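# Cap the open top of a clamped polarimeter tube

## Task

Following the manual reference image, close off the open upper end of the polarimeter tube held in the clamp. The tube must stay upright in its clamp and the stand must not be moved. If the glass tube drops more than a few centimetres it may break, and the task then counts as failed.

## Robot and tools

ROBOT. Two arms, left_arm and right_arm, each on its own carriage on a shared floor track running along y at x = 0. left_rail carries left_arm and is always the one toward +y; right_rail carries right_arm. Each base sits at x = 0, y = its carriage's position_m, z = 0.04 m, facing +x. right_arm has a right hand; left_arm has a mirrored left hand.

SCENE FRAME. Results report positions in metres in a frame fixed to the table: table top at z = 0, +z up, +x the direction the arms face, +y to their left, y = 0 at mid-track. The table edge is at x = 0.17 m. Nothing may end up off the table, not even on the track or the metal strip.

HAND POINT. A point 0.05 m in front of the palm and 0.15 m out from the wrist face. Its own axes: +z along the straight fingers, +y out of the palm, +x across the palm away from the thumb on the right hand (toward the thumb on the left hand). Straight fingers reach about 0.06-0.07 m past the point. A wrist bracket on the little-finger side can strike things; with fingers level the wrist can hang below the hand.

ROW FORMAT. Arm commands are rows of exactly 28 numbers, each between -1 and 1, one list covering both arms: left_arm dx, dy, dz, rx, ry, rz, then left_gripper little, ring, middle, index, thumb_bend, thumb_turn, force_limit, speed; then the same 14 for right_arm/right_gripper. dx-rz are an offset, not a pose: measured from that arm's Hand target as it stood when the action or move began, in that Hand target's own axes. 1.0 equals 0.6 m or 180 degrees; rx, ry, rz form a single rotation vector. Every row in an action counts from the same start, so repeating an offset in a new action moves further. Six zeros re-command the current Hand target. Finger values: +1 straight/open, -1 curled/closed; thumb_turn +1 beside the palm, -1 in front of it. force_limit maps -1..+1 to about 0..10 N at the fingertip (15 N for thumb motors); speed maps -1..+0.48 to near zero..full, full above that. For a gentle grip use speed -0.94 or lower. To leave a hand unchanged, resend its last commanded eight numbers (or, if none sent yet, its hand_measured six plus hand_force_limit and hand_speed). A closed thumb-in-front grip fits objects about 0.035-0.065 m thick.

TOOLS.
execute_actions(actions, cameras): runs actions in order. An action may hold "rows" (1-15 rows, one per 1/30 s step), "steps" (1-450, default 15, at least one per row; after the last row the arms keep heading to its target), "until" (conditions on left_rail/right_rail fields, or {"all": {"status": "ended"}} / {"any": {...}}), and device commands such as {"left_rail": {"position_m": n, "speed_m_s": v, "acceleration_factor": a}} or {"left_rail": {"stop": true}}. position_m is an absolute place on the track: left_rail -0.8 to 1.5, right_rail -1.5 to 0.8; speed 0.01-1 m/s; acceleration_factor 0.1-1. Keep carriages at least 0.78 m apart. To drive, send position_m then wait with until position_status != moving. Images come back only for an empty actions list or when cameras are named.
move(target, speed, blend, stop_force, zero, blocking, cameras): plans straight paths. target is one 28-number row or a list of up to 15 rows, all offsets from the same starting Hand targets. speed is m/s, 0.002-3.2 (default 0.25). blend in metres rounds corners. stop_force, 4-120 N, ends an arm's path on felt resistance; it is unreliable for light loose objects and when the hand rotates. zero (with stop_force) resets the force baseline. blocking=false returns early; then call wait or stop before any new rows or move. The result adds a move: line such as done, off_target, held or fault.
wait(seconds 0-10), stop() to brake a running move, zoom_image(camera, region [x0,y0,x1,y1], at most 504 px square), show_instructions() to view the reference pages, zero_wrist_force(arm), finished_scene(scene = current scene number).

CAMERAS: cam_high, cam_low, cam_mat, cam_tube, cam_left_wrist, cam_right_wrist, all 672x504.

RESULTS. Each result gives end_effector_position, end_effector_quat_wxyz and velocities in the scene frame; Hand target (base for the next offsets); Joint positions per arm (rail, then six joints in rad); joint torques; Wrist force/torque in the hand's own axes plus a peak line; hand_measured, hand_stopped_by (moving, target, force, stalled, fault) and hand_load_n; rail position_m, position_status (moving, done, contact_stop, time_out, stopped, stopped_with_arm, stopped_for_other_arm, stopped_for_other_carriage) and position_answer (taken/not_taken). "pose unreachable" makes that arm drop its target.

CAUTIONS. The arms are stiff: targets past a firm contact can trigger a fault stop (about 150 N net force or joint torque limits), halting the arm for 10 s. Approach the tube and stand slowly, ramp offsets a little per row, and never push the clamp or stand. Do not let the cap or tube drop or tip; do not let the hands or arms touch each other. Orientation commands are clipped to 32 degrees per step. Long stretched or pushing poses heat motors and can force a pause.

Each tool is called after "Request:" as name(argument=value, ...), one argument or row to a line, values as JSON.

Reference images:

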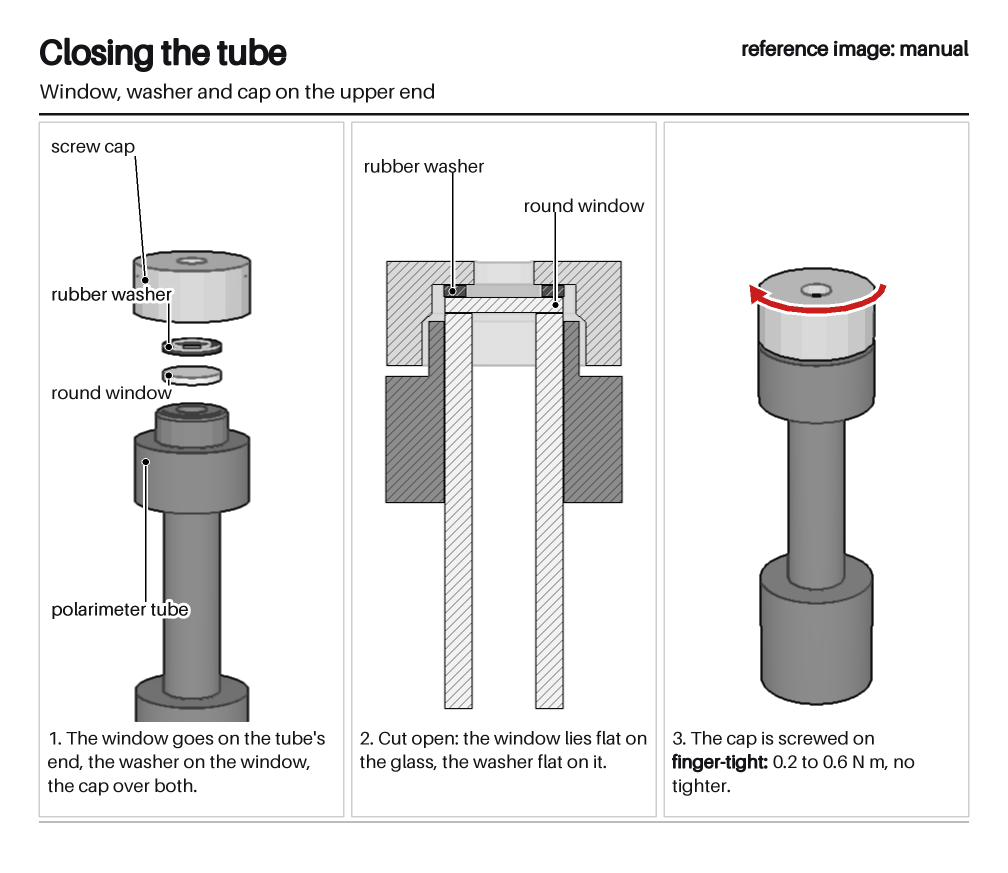

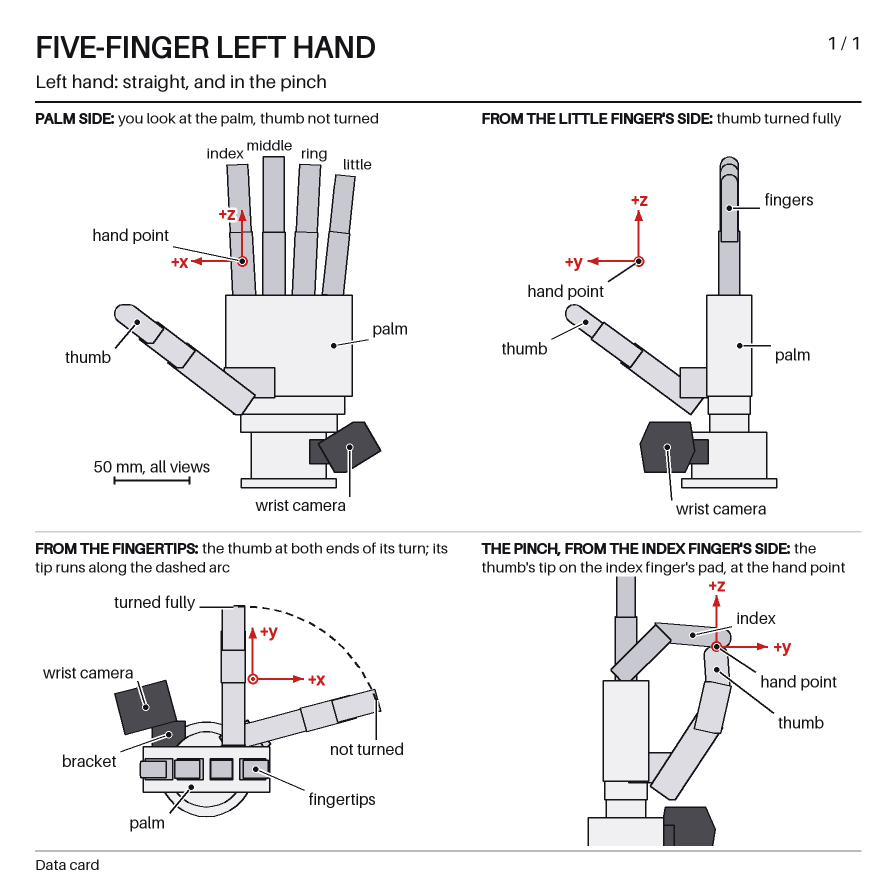

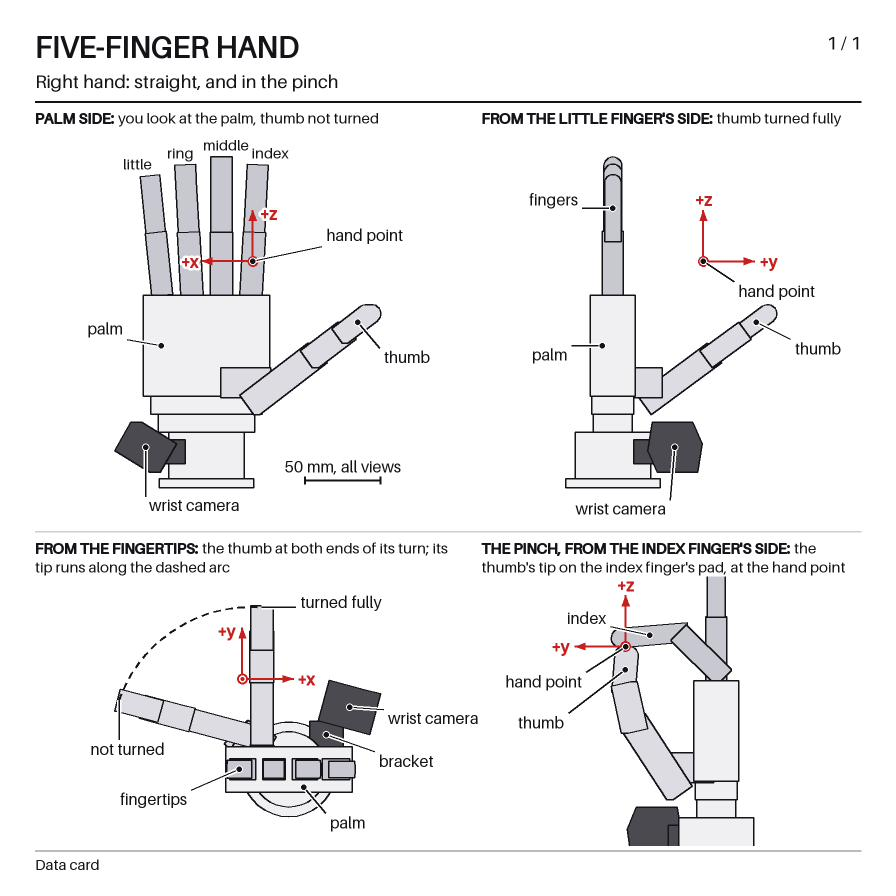

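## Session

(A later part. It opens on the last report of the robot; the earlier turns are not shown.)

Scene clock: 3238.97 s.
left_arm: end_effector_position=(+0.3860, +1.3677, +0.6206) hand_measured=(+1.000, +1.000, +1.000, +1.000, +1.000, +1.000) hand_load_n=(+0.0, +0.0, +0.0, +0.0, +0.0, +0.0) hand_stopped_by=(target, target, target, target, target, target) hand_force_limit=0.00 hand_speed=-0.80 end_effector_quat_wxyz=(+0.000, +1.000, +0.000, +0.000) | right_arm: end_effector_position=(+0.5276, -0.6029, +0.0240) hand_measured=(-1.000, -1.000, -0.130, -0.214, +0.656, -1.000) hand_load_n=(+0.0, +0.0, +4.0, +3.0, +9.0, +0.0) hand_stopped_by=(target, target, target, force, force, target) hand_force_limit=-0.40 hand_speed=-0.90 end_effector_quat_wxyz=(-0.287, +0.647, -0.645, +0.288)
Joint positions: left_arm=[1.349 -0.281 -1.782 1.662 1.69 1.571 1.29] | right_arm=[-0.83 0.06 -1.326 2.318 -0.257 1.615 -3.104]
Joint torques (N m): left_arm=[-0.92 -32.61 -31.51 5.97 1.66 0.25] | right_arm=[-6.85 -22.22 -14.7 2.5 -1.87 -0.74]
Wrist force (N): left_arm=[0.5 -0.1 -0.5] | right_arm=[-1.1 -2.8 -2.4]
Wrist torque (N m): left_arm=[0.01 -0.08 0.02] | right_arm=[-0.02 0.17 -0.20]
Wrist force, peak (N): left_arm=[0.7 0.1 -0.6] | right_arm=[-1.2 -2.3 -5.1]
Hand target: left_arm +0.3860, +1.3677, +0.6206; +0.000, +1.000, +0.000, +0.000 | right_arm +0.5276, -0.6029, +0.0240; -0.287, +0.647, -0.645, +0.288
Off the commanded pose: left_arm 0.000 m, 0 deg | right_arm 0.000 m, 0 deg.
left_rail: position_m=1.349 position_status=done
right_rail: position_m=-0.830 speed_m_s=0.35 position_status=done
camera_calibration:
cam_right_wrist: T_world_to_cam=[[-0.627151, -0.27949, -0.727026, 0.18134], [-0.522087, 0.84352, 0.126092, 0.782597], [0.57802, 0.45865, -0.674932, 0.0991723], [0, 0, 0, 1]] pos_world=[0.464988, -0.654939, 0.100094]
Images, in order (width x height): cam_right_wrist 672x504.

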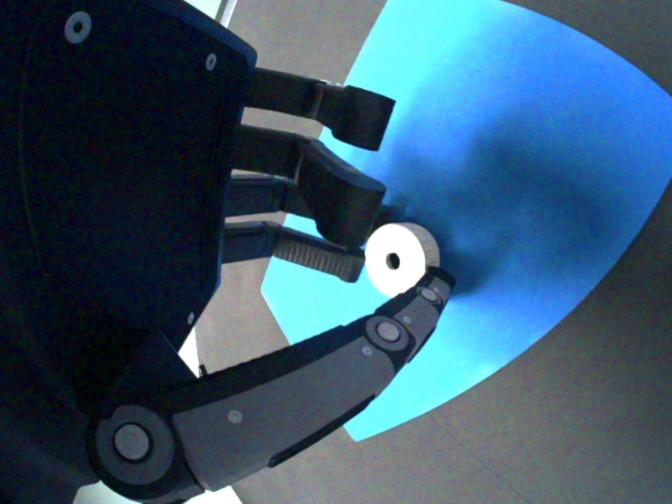

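Request:
move(
  target=[
    [0,0,0,0,0,0,1,1,1,1,1,1,0,-0.8, 0,-0.0248,-0.0223,0,0,0,-1,-1,-0.13,-0.25,0.4,-1,-0.4,-0.9],
    [0,0,0,0,0,0,1,1,1,1,1,1,0,-0.8, 0,-0.3418,-0.3077,0,0,0,-1,-1,-0.13,-0.25,0.4,-1,-0.4,-0.9],
  ],
  speed=[0.03, 0.15],
  cameras=["cam_right_wrist", "cam_tube"],
)

Request:
zoom_image(
  camera="cam_right_wrist",
  region=[300, 150, 510, 350],
)

Scene clock: 3254.87 s.
left_arm: end_effector_position=(+0.3860, +1.3677, +0.6206) hand_measured=(+1.000, +1.000, +1.000, +1.000, +1.000, +1.000) hand_load_n=(+0.0, +0.0, +0.0, +0.0, +0.0, +0.0) hand_stopped_by=(target, target, target, target, target, target) hand_force_limit=0.00 hand_speed=-0.80 end_effector_quat_wxyz=(+0.000, +1.000, +0.000, +0.000) | right_arm: end_effector_position=(+0.5279, -0.6024, +0.2998) hand_measured=(-1.000, -1.000, -0.130, -0.214, +0.656, -1.000) hand_load_n=(+0.0, +0.0, +6.5, +1.0, +7.0, +0.5) hand_stopped_by=(target, target, target, force, force, target) hand_force_limit=-0.40 hand_speed=-0.90 end_effector_quat_wxyz=(-0.287, +0.647, -0.645, +0.288)
Joint positions: left_arm=[1.349 -0.281 -1.782 1.662 1.69 1.571 1.29] | right_arm=[-0.83 0.061 -1.68 2.071 0.345 1.616 -3.103]
Joint torques (N m): left_arm=[-0.1 -31.66 -30.86 5.85 1.55 0.57] | right_arm=[-12.47 -38.75 -50.64 3.88 -3.3 -3.14]
Wrist force (N): left_arm=[0.0 -0.1 -0.6] | right_arm=[-0.8 0.3 -0.4]
Wrist torque (N m): left_arm=[0.03 -0.02 -0.01] | right_arm=[-0.03 0.13 -0.17]
Wrist force, peak (N): left_arm=[0.7 -0.2 -0.6] | right_arm=[-1.5 -3.3 -2.7]
Hand target: left_arm +0.3860, +1.3677, +0.6206; +0.000, +1.000, +0.000, +0.000 | right_arm +0.5279, -0.6024, +0.3000; -0.287, +0.647, -0.645, +0.288
Off the commanded pose: left_arm 0.000 m, 0 deg | right_arm 0.000 m, 0 deg.
left_rail: position_m=1.349 position_status=done
right_rail: position_m=-0.830 speed_m_s=0.35 position_status=done
move: done
camera_calibration:
cam_tube: T_world_to_cam=[[-0.982211, 0.187778, -0.00134006, 0.620286], [0.0247037, 0.122137, -0.992206, 0.180743], [-0.186151, -0.974588, -0.124603, 0.349346], [0, 0, 0, 1]] pos_world=[0.669817, 0.201917, 0.223695]
cam_right_wrist: T_world_to_cam=[[-0.627167, -0.279501, -0.727008, 0.38213], [-0.522038, 0.843559, 0.126036, 0.747508], [0.578047, 0.458571, -0.674963, 0.284749], [0, 0, 0, 1]] pos_world=[0.465288, -0.654338, 0.375794]
Images, in order (width x height): cam_tube 672x504, cam_right_wrist 672x504.

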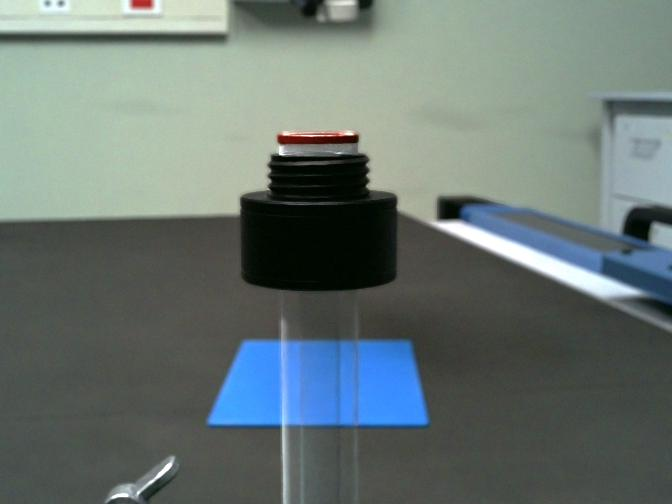

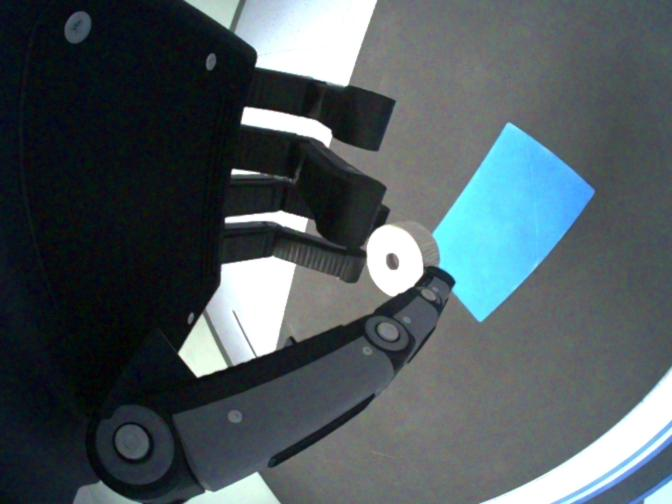

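Scaled by 2.400 from the camera's 672x504 image, which has a finer 960x720 frame.

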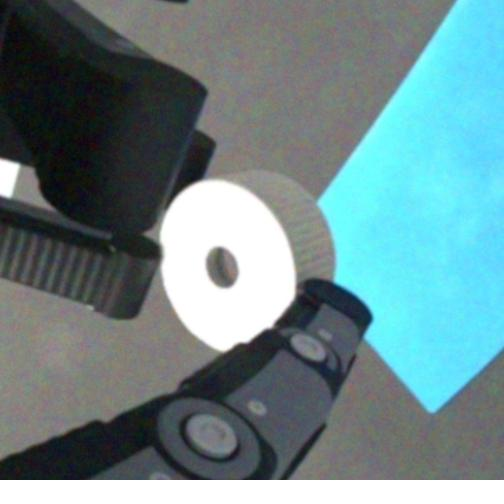

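Request:
execute_actions(
  actions=[
    {"right_rail": {"position_m": -0.2145}},
    {"steps": 240, "until": {"right_rail": {"position_status": ["!=", "moving"]}}},
  ],
)

Request:
move(
  target=[
    [0,0,0,0,0,0,1,1,1,1,1,1,0,-0.8, -0.01053,0.00894,-0.00993,0,-0.1239,-0.1115,-1,-1,-0.13,-0.25,0.4,-1,-0.4,-0.9],
    [0,0,0,0,0,0,1,1,1,1,1,1,0,-0.8, -0.01297,0.02020,-0.02244,0,-0.2478,-0.223,-1,-1,-0.13,-0.25,0.4,-1,-0.4,-0.9],
    [0,0,0,0,0,0,1,1,1,1,1,1,0,-0.8, -0.00667,0.03077,-0.03418,0,-0.3717,-0.3345,-1,-1,-0.13,-0.25,0.4,-1,-0.4,-0.9],
    [0,0,0,0,0,0,1,1,1,1,1,1,0,-0.8, 0.0067,0.03782,-0.042,0,-0.4955,-0.446,-1,-1,-0.13,-0.25,0.4,-1,-0.4,-0.9],
  ],
  speed=0.2,
  blend=[0.01,0.01,0.01,0],
  cameras=["cam_high","cam_tube","cam_right_wrist"],
)

Scene clock: 3277.47 s.
left_arm: end_effector_position=(+0.3860, +1.3677, +0.6206) hand_measured=(+1.000, +1.000, +1.000, +1.000, +1.000, +1.000) hand_load_n=(+0.0, +0.0, +0.5, -0.5, +0.0, +0.0) hand_stopped_by=(target, target, target, target, target, target) hand_force_limit=0.00 hand_speed=-0.80 end_effector_quat_wxyz=(+0.000, +1.000, +0.000, +0.000) | right_arm: end_effector_position=(+0.5279, +0.0131, +0.3000) hand_measured=(-1.000, -1.000, -0.130, -0.214, +0.656, -1.000) hand_load_n=(+0.0, +0.0, +6.5, +1.0, +7.0, +0.5) hand_stopped_by=(target, target, target, force, force, target) hand_force_limit=-0.40 hand_speed=-0.90 end_effector_quat_wxyz=(-0.287, +0.647, -0.645, +0.288)
Joint positions: left_arm=[1.349 -0.281 -1.782 1.662 1.69 1.571 1.29] | right_arm=[-0.215 0.061 -1.681 2.07 0.345 1.616 -3.103]
Joint torques (N m): left_arm=[-1.81 -32.94 -30.97 5.2 1.38 -0.04] | right_arm=[-3.43 -39.34 -46.15 3.2 -2.21 -2.78]
Wrist force (N): left_arm=[-0.2 -0.2 -0.4] | right_arm=[-1.1 0.1 -0.2]
Wrist torque (N m): left_arm=[0.00 0.01 -0.01] | right_arm=[-0.08 0.17 -0.18]
Wrist force, peak (N): left_arm=[0.7 -0.3 -0.9] | right_arm=[-1.8 0.5 -0.2]
Hand target: left_arm +0.3860, +1.3677, +0.6206; +0.000, +1.000, +0.000, +0.000 | right_arm +0.5279, +0.0131, +0.3000; -0.287, +0.647, -0.645, +0.288
Off the commanded pose: left_arm 0.000 m, 0 deg | right_arm 0.000 m, 0 deg.
left_rail: position_m=1.349 position_status=done
right_rail: position_m=-0.215 position_m_goal=-0.214 speed_m_s=0.35 position_status=done

Scene clock: 3283.40 s.
left_arm: end_effector_position=(+0.3860, +1.3677, +0.6206) hand_measured=(+1.000, +1.000, +1.000, +1.000, +1.000, +1.000) hand_load_n=(+0.0, +0.0, +0.0, +0.0, +0.0, +0.0) hand_stopped_by=(target, target, target, target, target, target) hand_force_limit=0.00 hand_speed=-0.80 end_effector_quat_wxyz=(+0.000, +1.000, +0.000, +0.000) | right_arm: end_effector_position=(+0.4940, +0.0091, +0.3000) hand_measured=(-1.000, -1.000, -0.130, -0.214, +0.656, -1.000) hand_load_n=(+0.0, +0.0, +6.5, +1.0, +7.0, +0.5) hand_stopped_by=(target, target, target, force, force, target) hand_force_limit=-0.40 hand_speed=-0.90 end_effector_quat_wxyz=(-0.392, +0.883, +0.236, -0.106)
Joint positions: left_arm=[1.349 -0.281 -1.782 1.662 1.69 1.571 1.29] | right_arm=[-0.214 -0.121 -1.203 1.83 1.533 0.937 -5.556]
Joint torques (N m): left_arm=[2.83 -31.25 -30.26 5.67 1.7 0.28] | right_arm=[16.83 -39.51 -42.71 7.42 3.12 -2.8]
Wrist force (N): left_arm=[0.4 -0.2 -0.6] | right_arm=[-0.7 0.0 0.0]
Wrist torque (N m): left_arm=[0.01 -0.08 0.02] | right_arm=[-0.12 0.10 0.07]
Wrist force, peak (N): left_arm=[0.1 -0.4 -1.0] | right_arm=[-1.4 0.5 -0.4]
Hand target: left_arm +0.3860, +1.3677, +0.6206; +0.000, +1.000, +0.000, +0.000 | right_arm +0.4940, +0.0091, +0.3000; -0.392, +0.883, +0.237, -0.106
Off the commanded pose: left_arm 0.000 m, 0 deg | right_arm 0.000 m, 0 deg.
left_rail: position_m=1.349 position_status=done
right_rail: position_m=-0.214 speed_m_s=0.35 position_status=done
move: done
camera_calibration:
cam_tube: T_world_to_cam=[[-0.982211, 0.187778, -0.00134006, 0.620286], [0.0247037, 0.122137, -0.992206, 0.180743], [-0.186151, -0.974588, -0.124603, 0.349346], [0, 0, 0, 1]] pos_world=[0.669817, 0.201917, 0.223695]
cam_right_wrist: T_world_to_cam=[[0.553012, -0.404895, -0.728174, -0.0495251], [-0.469329, -0.873509, 0.129275, 0.202639], [-0.68841, 0.270263, -0.67309, 0.65083], [0, 0, 0, 1]] pos_world=[0.570531, -0.0189401, 0.375808]
Images, in order (width x height): cam_high 672x504, cam_tube 672x504, cam_right_wrist 672x504.

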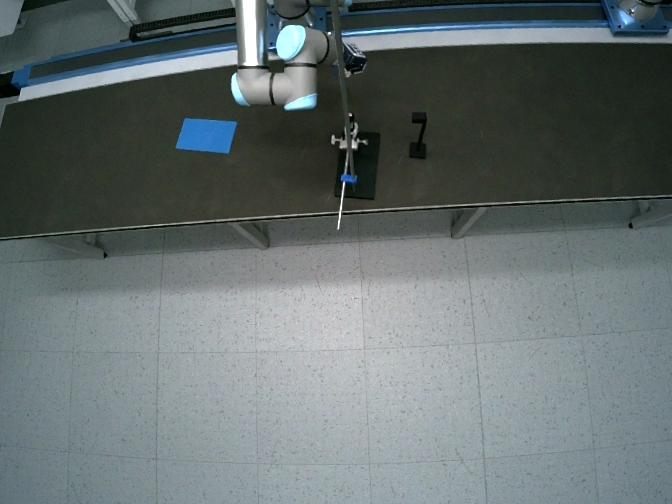

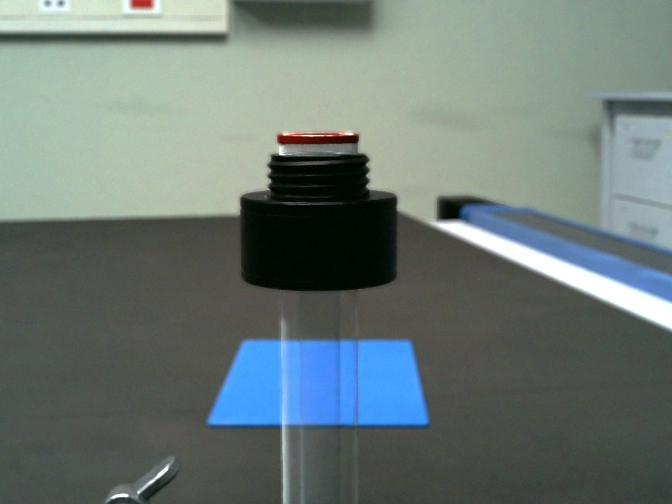

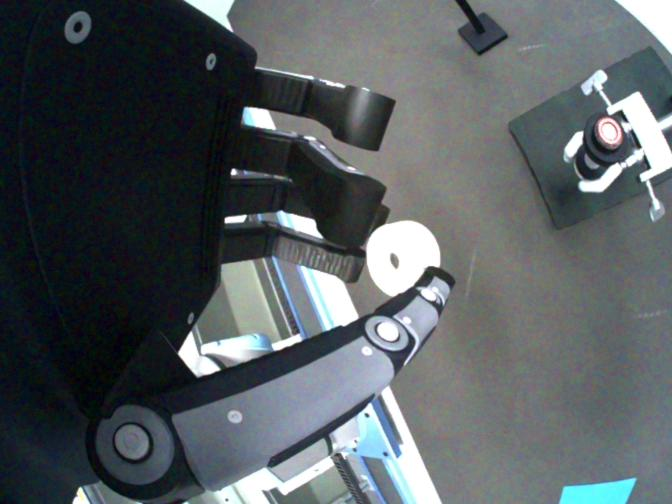

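Request:
move(
  target=[0,0,0,0,0,0,1,1,1,1,1,1,0,-0.8, 0.17478,0.12168,-0.02308,0,0,0,-1,-1,-0.13,-0.25,0.4,-1,-0.4,-0.9],
  speed=0.08,
  cameras=["cam_low","cam_tube","cam_right_wrist"],
)

Request:
zoom_image(
  camera="cam_tube",
  region=[230, 20, 410, 200],
)

Request:
zoom_image(
  camera="cam_low",
  region=[220, 156, 250, 186],
)

Request:
zoom_image(
  camera="cam_right_wrist",
  region=[350, 190, 510, 310],
)

Scene clock: 3301.80 s.
left_arm: end_effector_position=(+0.3860, +1.3677, +0.6206) hand_measured=(+1.000, +1.000, +1.000, +1.000, +1.000, +1.000) hand_load_n=(+0.0, +0.5, +0.0, +0.0, +0.0, +0.0) hand_stopped_by=(target, target, target, target, target, target) hand_force_limit=0.00 hand_speed=-0.80 end_effector_quat_wxyz=(+0.000, +1.000, +0.000, +0.000) | right_arm: end_effector_position=(+0.6141, +0.0103, +0.2549) hand_measured=(-1.000, -1.000, -0.130, -0.214, +0.656, -1.000) hand_load_n=(+0.0, +0.0, +6.5, +1.0, +7.0, +0.5) hand_stopped_by=(target, target, target, force, force, target) hand_force_limit=-0.40 hand_speed=-0.90 end_effector_quat_wxyz=(-0.392, +0.883, +0.237, -0.106) end_effector_velocity=(+0.002, +0.000, -0.002) end_effector_angular_velocity=(-0.001, +0.002, +0.001)
Joint positions: left_arm=[1.349 -0.281 -1.782 1.662 1.69 1.571 1.29] | right_arm=[-0.215 -0.099 -0.994 1.59 1.55 0.925 -5.533]
Joint velocities: left_arm=[within noise] | right_arm=[0 0 0.005 -0.003 0 0.001 0]
Joint torques (N m): left_arm=[0.58 -31.62 -30.7 5.91 1.33 0.23] | right_arm=[12.81 -55.56 -43.56 7.24 -4.18 2.49]
Wrist force (N): left_arm=[0.3 0.1 -0.2] | right_arm=[-0.5 0.4 -0.1]
Wrist torque (N m): left_arm=[0.04 -0.06 0.00] | right_arm=[-0.06 0.06 -0.15]
Wrist force, peak (N): left_arm=[0.8 0.2 -0.6] | right_arm=[-1.5 -0.4 -0.1]
Hand target: left_arm +0.3860, +1.3677, +0.6206; +0.000, +1.000, +0.000, +0.000 | right_arm +0.6143, +0.0103, +0.2548; -0.392, +0.883, +0.237, -0.106
Off the commanded pose: left_arm 0.000 m, 0 deg | right_arm 0.000 m, 0 deg.
left_rail: position_m=1.349 position_status=done
right_rail: position_m=-0.215 position_m_goal=-0.214 speed_m_s=0.35 position_status=done
move: done
camera_calibration:
cam_tube: T_world_to_cam=[[-0.982211, 0.187778, -0.00134006, 0.620286], [0.0247037, 0.122137, -0.992206, 0.180743], [-0.186151, -0.974588, -0.124603, 0.349346], [0, 0, 0, 1]] pos_world=[0.669817, 0.201917, 0.223695]
cam_right_wrist: T_world_to_cam=[[0.553127, -0.404721, -0.728184, -0.148386], [-0.469064, -0.873652, 0.129271, 0.265835], [-0.688498, 0.270061, -0.673081, 0.702925], [0, 0, 0, 1]] pos_world=[0.690732, -0.0176406, 0.330708]
Images, in order (width x height): cam_low 672x504, cam_tube 672x504, cam_right_wrist 672x504.

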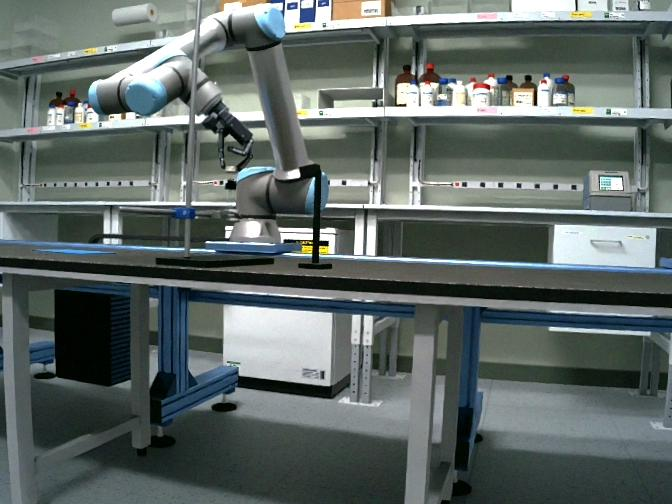

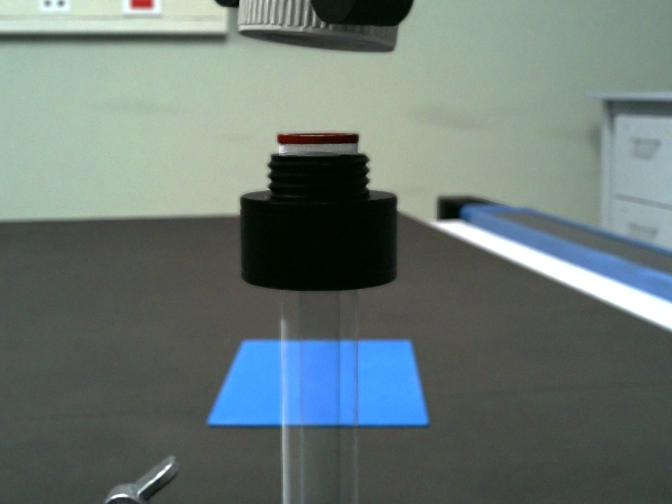

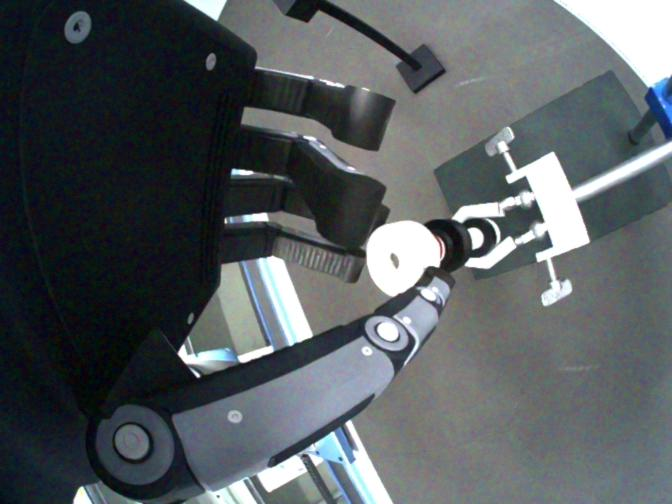

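Scaled by 2.800 from the camera's 672x504 image, which has a finer 960x720 frame.

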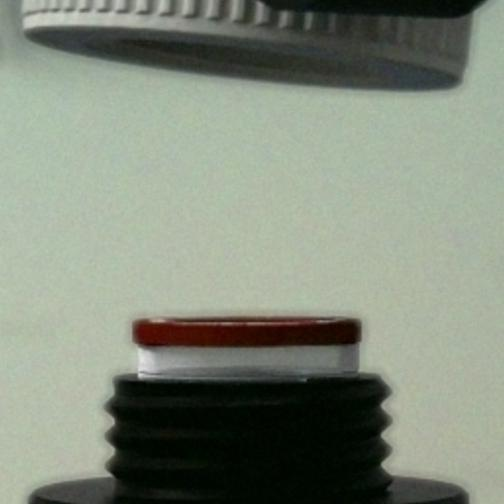

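Scaled by 16.800 from the camera's 672x504 image, which has a finer 960x720 frame.

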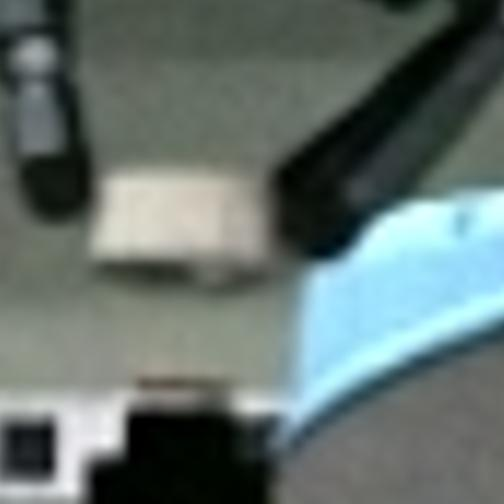

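Scaled by 3.150 from the camera's 672x504 image, which has a finer 960x720 frame.

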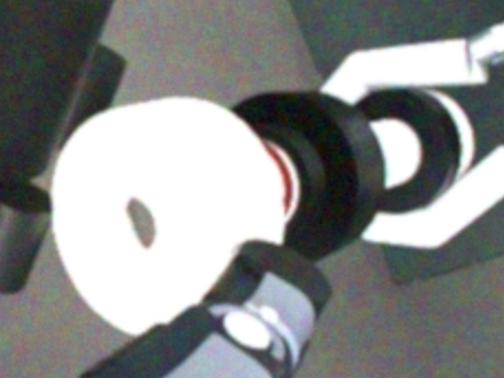

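Request:
zoom_image(
  camera="cam_tube",
  region=[230, 0, 410, 60],
)

Request:
zoom_image(
  camera="cam_low",
  region=[224, 162, 240, 174],
)

Scaled by 2.800 from the camera's 672x504 image, which has a finer 960x720 frame.

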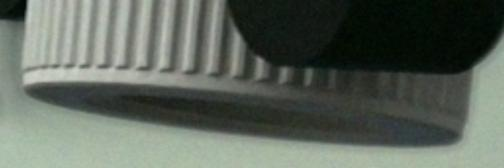

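Scaled by 31.500 from the camera's 672x504 image, which has a finer 960x720 frame.

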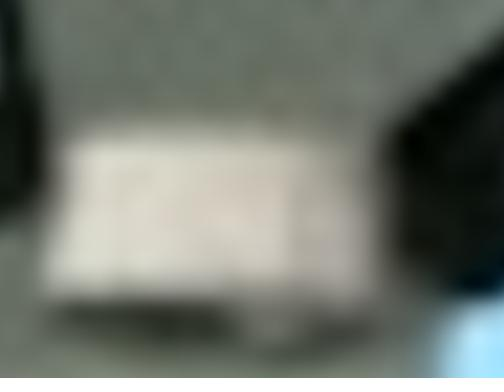

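Request:
move(
  target=[0,0,0,0,0,0,1,1,1,1,1,1,0,-0.8, 0.00434,0.00148,0.00159,0.00672,-0.02489,0.02761,-1,-1,-0.13,-0.25,0.4,-1,-0.4,-0.9],
  speed=0.03,
  cameras=["cam_low","cam_tube"],
)

Request:
zoom_image(
  camera="cam_tube",
  region=[230, 0, 410, 180],
)

Request:
zoom_image(
  camera="cam_low",
  region=[220, 160, 244, 184],
)

Scene clock: 3359.93 s.
left_arm: end_effector_position=(+0.3860, +1.3677, +0.6206) hand_measured=(+1.000, +1.000, +1.000, +1.000, +1.000, +1.000) hand_load_n=(+0.0, +0.0, +0.0, +0.0, +0.0, +0.0) hand_stopped_by=(target, target, target, target, target, target) hand_force_limit=0.00 hand_speed=-0.80 end_effector_quat_wxyz=(+0.000, +1.000, +0.000, +0.000) | right_arm: end_effector_position=(+0.6165, +0.0117, +0.2535) hand_measured=(-1.000, -1.000, -0.130, -0.214, +0.656, -1.000) hand_load_n=(+0.0, +0.0, +6.0, +1.0, +7.0, +0.5) hand_stopped_by=(target, target, target, force, force, target) hand_force_limit=-0.40 hand_speed=-0.90 end_effector_quat_wxyz=(-0.387, +0.883, +0.212, -0.160)
Joint positions: left_arm=[1.349 -0.281 -1.782 1.662 1.69 1.571 1.29] | right_arm=[-0.215 -0.081 -0.946 1.544 1.624 0.955 -5.479]
Joint torques (N m): left_arm=[2.46 -30.76 -30.63 5.68 1.73 0.07] | right_arm=[13.57 -58.64 -44.01 7.58 2.94 2.43]
Wrist force (N): left_arm=[0.6 0.0 -0.5] | right_arm=[-0.7 0.6 -0.3]
Wrist torque (N m): left_arm=[0.03 -0.10 0.02] | right_arm=[-0.01 0.14 -0.15]
Wrist force, peak (N): left_arm=[0.6 -0.5 -0.6] | right_arm=[-1.2 1.1 -0.4]
Hand target: left_arm +0.3860, +1.3677, +0.6206; +0.000, +1.000, +0.000, +0.000 | right_arm +0.6165, +0.0117, +0.2535; -0.387, +0.883, +0.212, -0.160
Off the commanded pose: left_arm 0.000 m, 0 deg | right_arm 0.000 m, 0 deg.
left_rail: position_m=1.349 position_status=done
right_rail: position_m=-0.215 position_m_goal=-0.214 speed_m_s=0.35 position_status=done
move: done
camera_calibration:
cam_tube: T_world_to_cam=[[-0.982211, 0.187778, -0.00134006, 0.620286], [0.0247037, 0.122137, -0.992206, 0.180743], [-0.186151, -0.974588, -0.124603, 0.349346], [0, 0, 0, 1]] pos_world=[0.669817, 0.201917, 0.223695]
Images, in order (width x height): cam_low 672x504, cam_tube 672x504.

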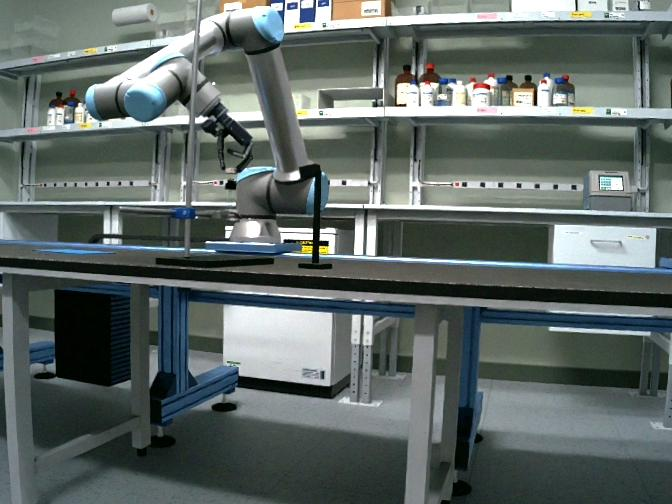

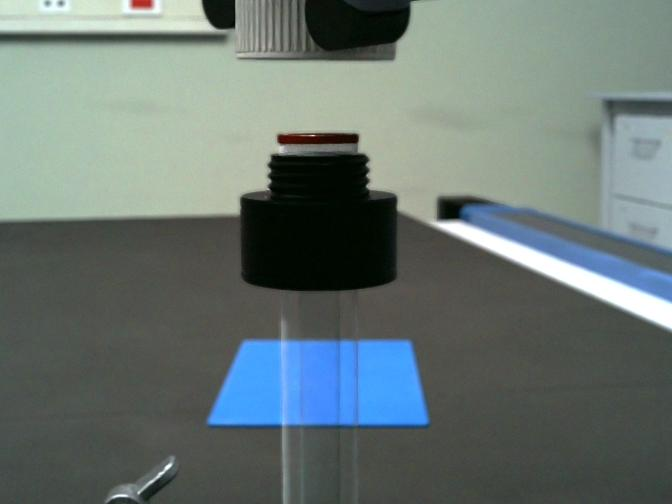

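Scaled by 2.800 from the camera's 672x504 image, which has a finer 960x720 frame.

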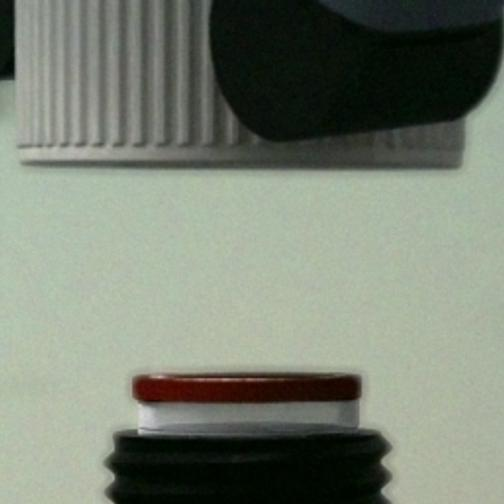

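Scaled by 21.000 from the camera's 672x504 image, which has a finer 960x720 frame.

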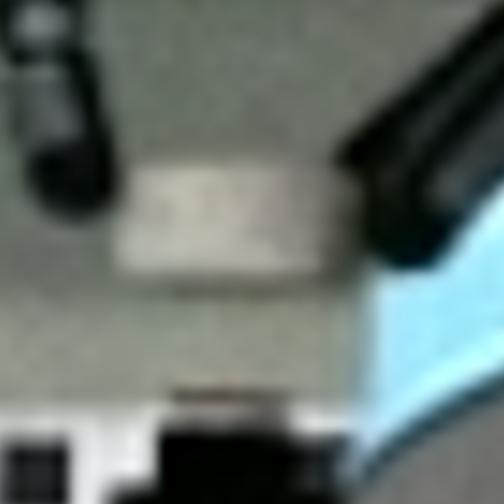

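Request:
move(
  target=[0,0,0,0,0,0,1,1,1,1,1,1,0,-0.8, 0.00181,0.0145,0.01292,0,0,0,-1,-1,-0.13,-0.25,0.4,-1,-0.4,-0.9],
  speed=0.02,
  cameras=["cam_low","cam_tube"],
)

Request:
zoom_image(
  camera="cam_tube",
  region=[230, 40, 410, 220],
)

Request:
zoom_image(
  camera="cam_low",
  region=[220, 165, 244, 189],
)

Scene clock: 3379.23 s.
left_arm: end_effector_position=(+0.3860, +1.3677, +0.6206) hand_measured=(+1.000, +1.000, +1.000, +1.000, +1.000, +1.000) hand_load_n=(+0.0, +0.0, +0.0, +0.0, +0.0, +0.0) hand_stopped_by=(target, target, target, target, target, target) hand_force_limit=0.00 hand_speed=-0.80 end_effector_quat_wxyz=(+0.000, +1.000, +0.000, +0.000) | right_arm: end_effector_position=(+0.6161, +0.0118, +0.2421) hand_measured=(-1.000, -1.000, -0.130, -0.214, +0.656, -1.000) hand_load_n=(+0.0, +0.0, +6.5, +1.0, +7.0, +0.5) hand_stopped_by=(target, target, target, force, force, target) hand_force_limit=-0.40 hand_speed=-0.90 end_effector_quat_wxyz=(-0.387, +0.883, +0.212, -0.160)
Joint positions: left_arm=[1.349 -0.281 -1.782 1.662 1.69 1.571 1.29] | right_arm=[-0.215 -0.081 -0.936 1.55 1.608 0.956 -5.479]
Joint torques (N m): left_arm=[-0.8 -30.19 -30.93 5.62 1.67 0.02] | right_arm=[2.63 -59.14 -23.95 1.55 3.02 -0.05]
Wrist force (N): left_arm=[0.4 0.1 -0.6] | right_arm=[-1.0 0.8 0.0]
Wrist torque (N m): left_arm=[0.05 -0.07 0.01] | right_arm=[0.01 0.18 -0.16]
Wrist force, peak (N): left_arm=[0.7 0.1 -0.8] | right_arm=[-1.5 0.4 0.0]
Hand target: left_arm +0.3860, +1.3677, +0.6206; +0.000, +1.000, +0.000, +0.000 | right_arm +0.6161, +0.0117, +0.2418; -0.387, +0.883, +0.212, -0.160
Off the commanded pose: left_arm 0.000 m, 0 deg | right_arm 0.000 m, 0 deg.
left_rail: position_m=1.349 position_status=done
right_rail: position_m=-0.215 position_m_goal=-0.214 speed_m_s=0.35 position_status=done
move: done
camera_calibration:
cam_tube: T_world_to_cam=[[-0.982211, 0.187778, -0.00134006, 0.620286], [0.0247037, 0.122137, -0.992206, 0.180743], [-0.186151, -0.974588, -0.124603, 0.349346], [0, 0, 0, 1]] pos_world=[0.669817, 0.201917, 0.223695]
Images, in order (width x height): cam_low 672x504, cam_tube 672x504.

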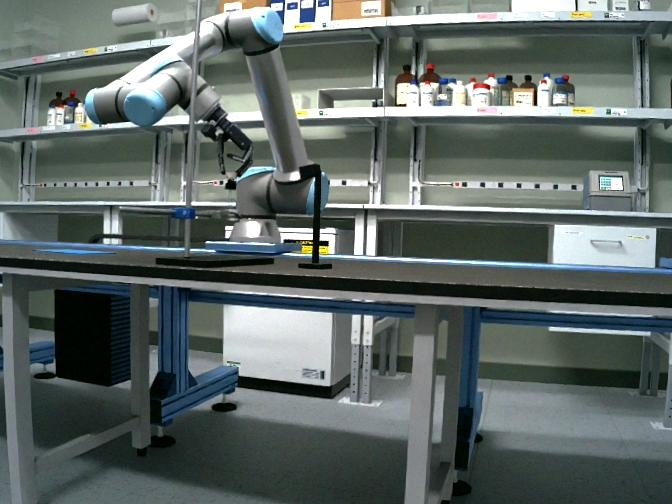

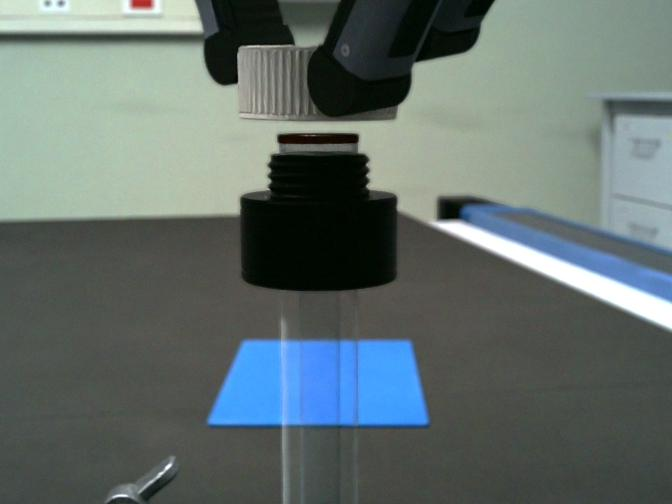

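Scaled by 2.800 from the camera's 672x504 image, which has a finer 960x720 frame.

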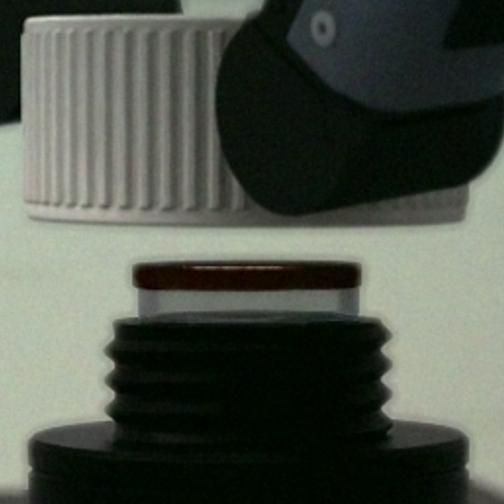

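Scaled by 21.000 from the camera's 672x504 image, which has a finer 960x720 frame.

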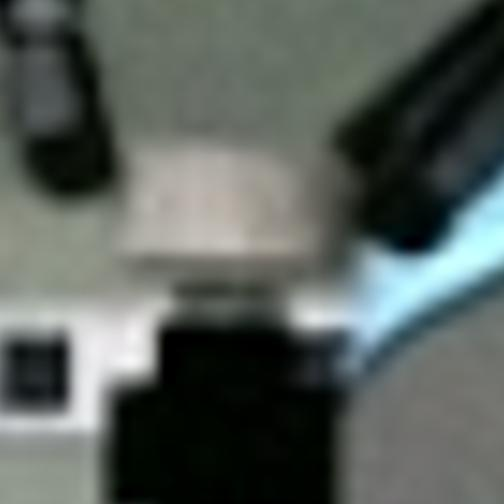

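Request:
move(
  target=[0,0,0,0,0,0,1,1,1,1,1,1,0,-0.8, 0.00217,0.01377,0.0119,0,0,0,-1,-1,-0.13,-0.25,0.4,-1,-0.4,-0.9],
  speed=0.006,
  stop_force=4,
  cameras=["cam_low","cam_tube"],
)

Request:
zoom_image(
  camera="cam_tube",
  region=[230, 70, 410, 250],
)

Request:
zoom_image(
  camera="cam_low",
  region=[220, 165, 244, 189],
)

Scene clock: 3389.37 s.
left_arm: end_effector_position=(+0.3860, +1.3677, +0.6206) hand_measured=(+1.000, +1.000, +1.000, +1.000, +1.000, +1.000) hand_load_n=(+0.0, +0.0, +0.0, +0.0, +0.0, +0.0) hand_stopped_by=(target, target, target, target, target, target) hand_force_limit=0.00 hand_speed=-0.80 end_effector_quat_wxyz=(+0.000, +1.000, +0.000, +0.000) | right_arm: end_effector_position=(+0.6161, +0.0117, +0.2338) hand_measured=(-1.000, -1.000, -0.130, -0.214, +0.656, -1.000) hand_load_n=(+0.0, +0.0, +6.0, +0.5, +7.0, +1.0) hand_stopped_by=(target, target, target, force, force, target) hand_force_limit=-0.40 hand_speed=-0.90 end_effector_quat_wxyz=(-0.387, +0.883, +0.212, -0.160)
Joint positions: left_arm=[1.349 -0.281 -1.782 1.662 1.69 1.571 1.29] | right_arm=[-0.215 -0.081 -0.928 1.554 1.597 0.956 -5.479]
Joint torques (N m): left_arm=[-0.62 -32.06 -29.74 5.61 1.13 0.07] | right_arm=[-6.09 -88.37 -37.65 5.91 2.45 -0.6]
Wrist force (N): left_arm=[0.4 -0.1 -0.4] | right_arm=[-1.5 -3.3 -2.8]
Wrist torque (N m): left_arm=[0.00 -0.07 0.02] | right_arm=[-0.04 0.18 -0.19]
Wrist force, peak (N): left_arm=[0.9 0.0 -0.5] | right_arm=[-1.7 -4.0 -3.2]
Hand target: left_arm +0.3860, +1.3677, +0.6206; +0.000, +1.000, +0.000, +0.000 | right_arm +0.6161, +0.0117, +0.2338; -0.387, +0.883, +0.212, -0.160 (not the last commanded pose)
Off the commanded pose: left_arm 0.000 m, 0 deg | right_arm 0.003 m, 0 deg.
left_rail: position_m=1.349 position_status=done
right_rail: position_m=-0.215 position_m_goal=-0.214 speed_m_s=0.35 position_status=done
move: contact (right_arm)
camera_calibration:
cam_tube: T_world_to_cam=[[-0.982211, 0.187778, -0.00134006, 0.620286], [0.0247037, 0.122137, -0.992206, 0.180743], [-0.186151, -0.974588, -0.124603, 0.349346], [0, 0, 0, 1]] pos_world=[0.669817, 0.201917, 0.223695]
Images, in order (width x height): cam_low 672x504, cam_tube 672x504.

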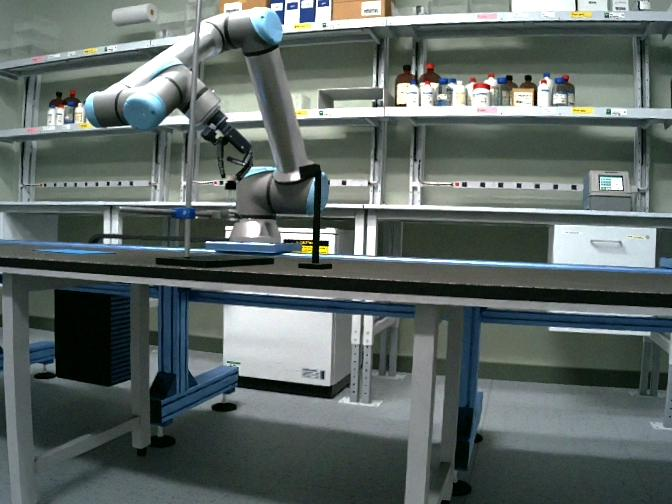

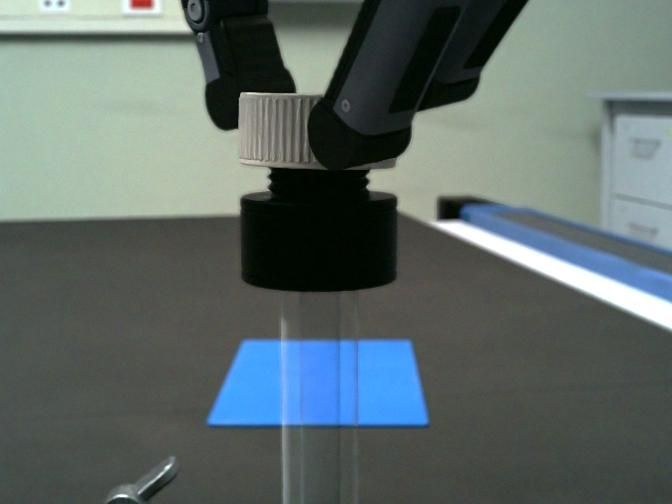

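Scaled by 2.800 from the camera's 672x504 image, which has a finer 960x720 frame.

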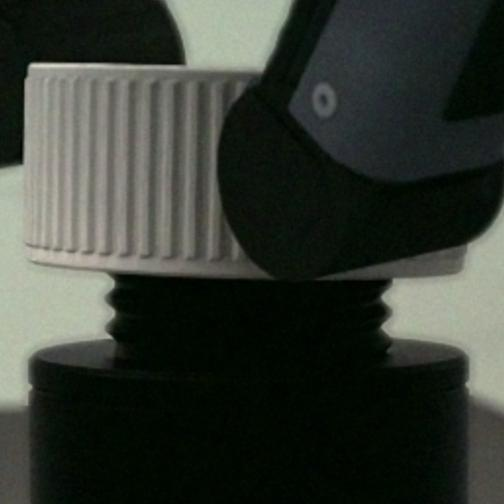

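Scaled by 21.000 from the camera's 672x504 image, which has a finer 960x720 frame.

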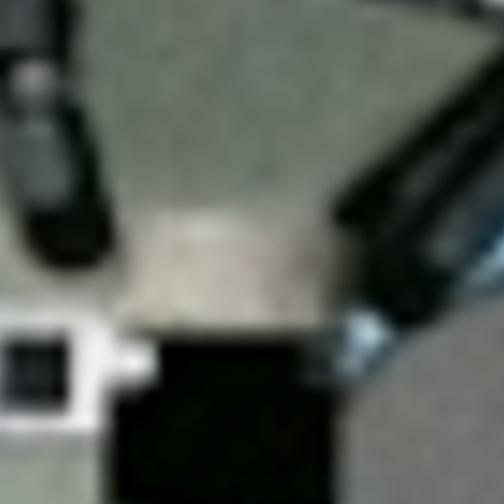

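Request:
execute_actions(
  actions=[
    {"rows": [[0,0,0,0,0,0,1,1,1,1,1,1,0,-0.8, -0.0001,-0.0006,-0.0005,0,0,0,-1,-1,-0.13,-0.25,0.4,-1,-0.4,-0.9]], "steps": 20},
    {"rows": [[0,0,0,0,0,0,1,1,1,1,1,1,0,-0.8, 0,0,0,0,0,0,-1,-1,-0.13,-0.25,0.9,-1,-0.4,-0.8]], "steps": 40},
  ],
  cameras=["cam_low","cam_tube"],
)

Request:
zoom_image(
  camera="cam_tube",
  region=[230, 70, 410, 250],
)

Scene clock: 3404.77 s.
left_arm: end_effector_position=(+0.3860, +1.3677, +0.6206) hand_measured=(+1.000, +1.000, +1.000, +1.000, +1.000, +1.000) hand_load_n=(+0.0, +0.0, +0.0, +0.0, +0.0, +0.0) hand_stopped_by=(target, target, target, target, target, target) hand_force_limit=0.00 hand_speed=-0.80 end_effector_quat_wxyz=(+0.000, +1.000, +0.000, +0.000) | right_arm: end_effector_position=(+0.6161, +0.0117, +0.2343) hand_measured=(-1.000, -1.000, -0.130, -0.214, +0.900, -1.000) hand_load_n=(+0.0, +0.0, +0.0, +0.5, +0.0, +0.0) hand_stopped_by=(target, target, target, force, target, target) hand_force_limit=-0.40 hand_speed=-0.80 end_effector_quat_wxyz=(-0.387, +0.883, +0.212, -0.160)
Joint positions: left_arm=[1.349 -0.281 -1.782 1.662 1.69 1.571 1.29] | right_arm=[-0.215 -0.081 -0.928 1.554 1.597 0.956 -5.479]
Joint torques (N m): left_arm=[-2.38 -29.49 -30.16 6.1 1.62 0.49] | right_arm=[-0.66 -90.38 -42.08 6.57 1.34 0.93]
Wrist force (N): left_arm=[0.6 -0.3 -0.1] | right_arm=[-0.4 0.8 -0.3]
Wrist torque (N m): left_arm=[-0.03 -0.10 0.03] | right_arm=[0.01 0.10 -0.12]
Wrist force, peak (N): left_arm=[1.1 0.0 -0.2] | right_arm=[-1.1 -3.9 -3.2]
Hand target: left_arm +0.3860, +1.3677, +0.6206; +0.000, +1.000, +0.000, +0.000 | right_arm +0.6161, +0.0118, +0.2343; -0.387, +0.883, +0.212, -0.160
Off the commanded pose: left_arm 0.000 m, 0 deg | right_arm 0.000 m, 0 deg.
left_rail: position_m=1.349 position_status=done
right_rail: position_m=-0.215 position_m_goal=-0.214 speed_m_s=0.35 position_status=done
camera_calibration:
cam_tube: T_world_to_cam=[[-0.982211, 0.187778, -0.00134006, 0.620286], [0.0247037, 0.122137, -0.992206, 0.180743], [-0.186151, -0.974588, -0.124603, 0.349346], [0, 0, 0, 1]] pos_world=[0.669817, 0.201917, 0.223695]
Images, in order (width x height): cam_low 672x504, cam_tube 672x504.

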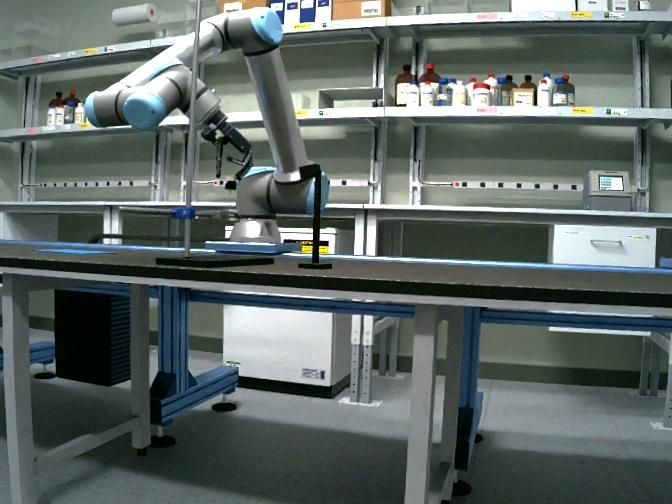

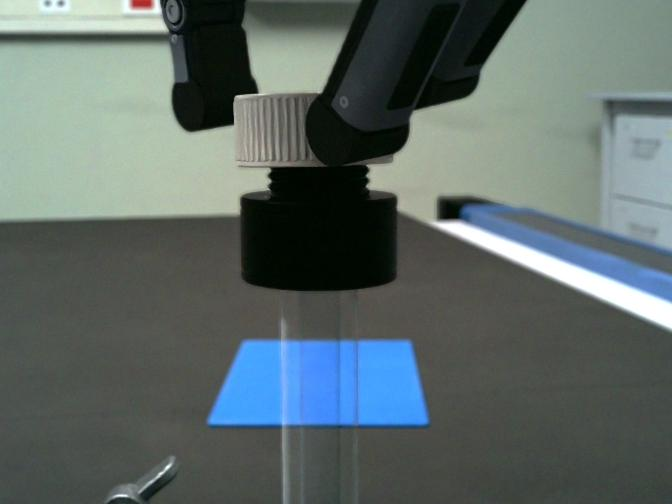

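Scaled by 2.800 from the camera's 672x504 image, which has a finer 960x720 frame.

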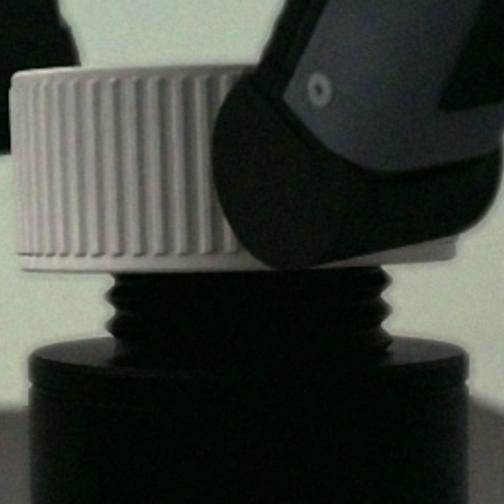

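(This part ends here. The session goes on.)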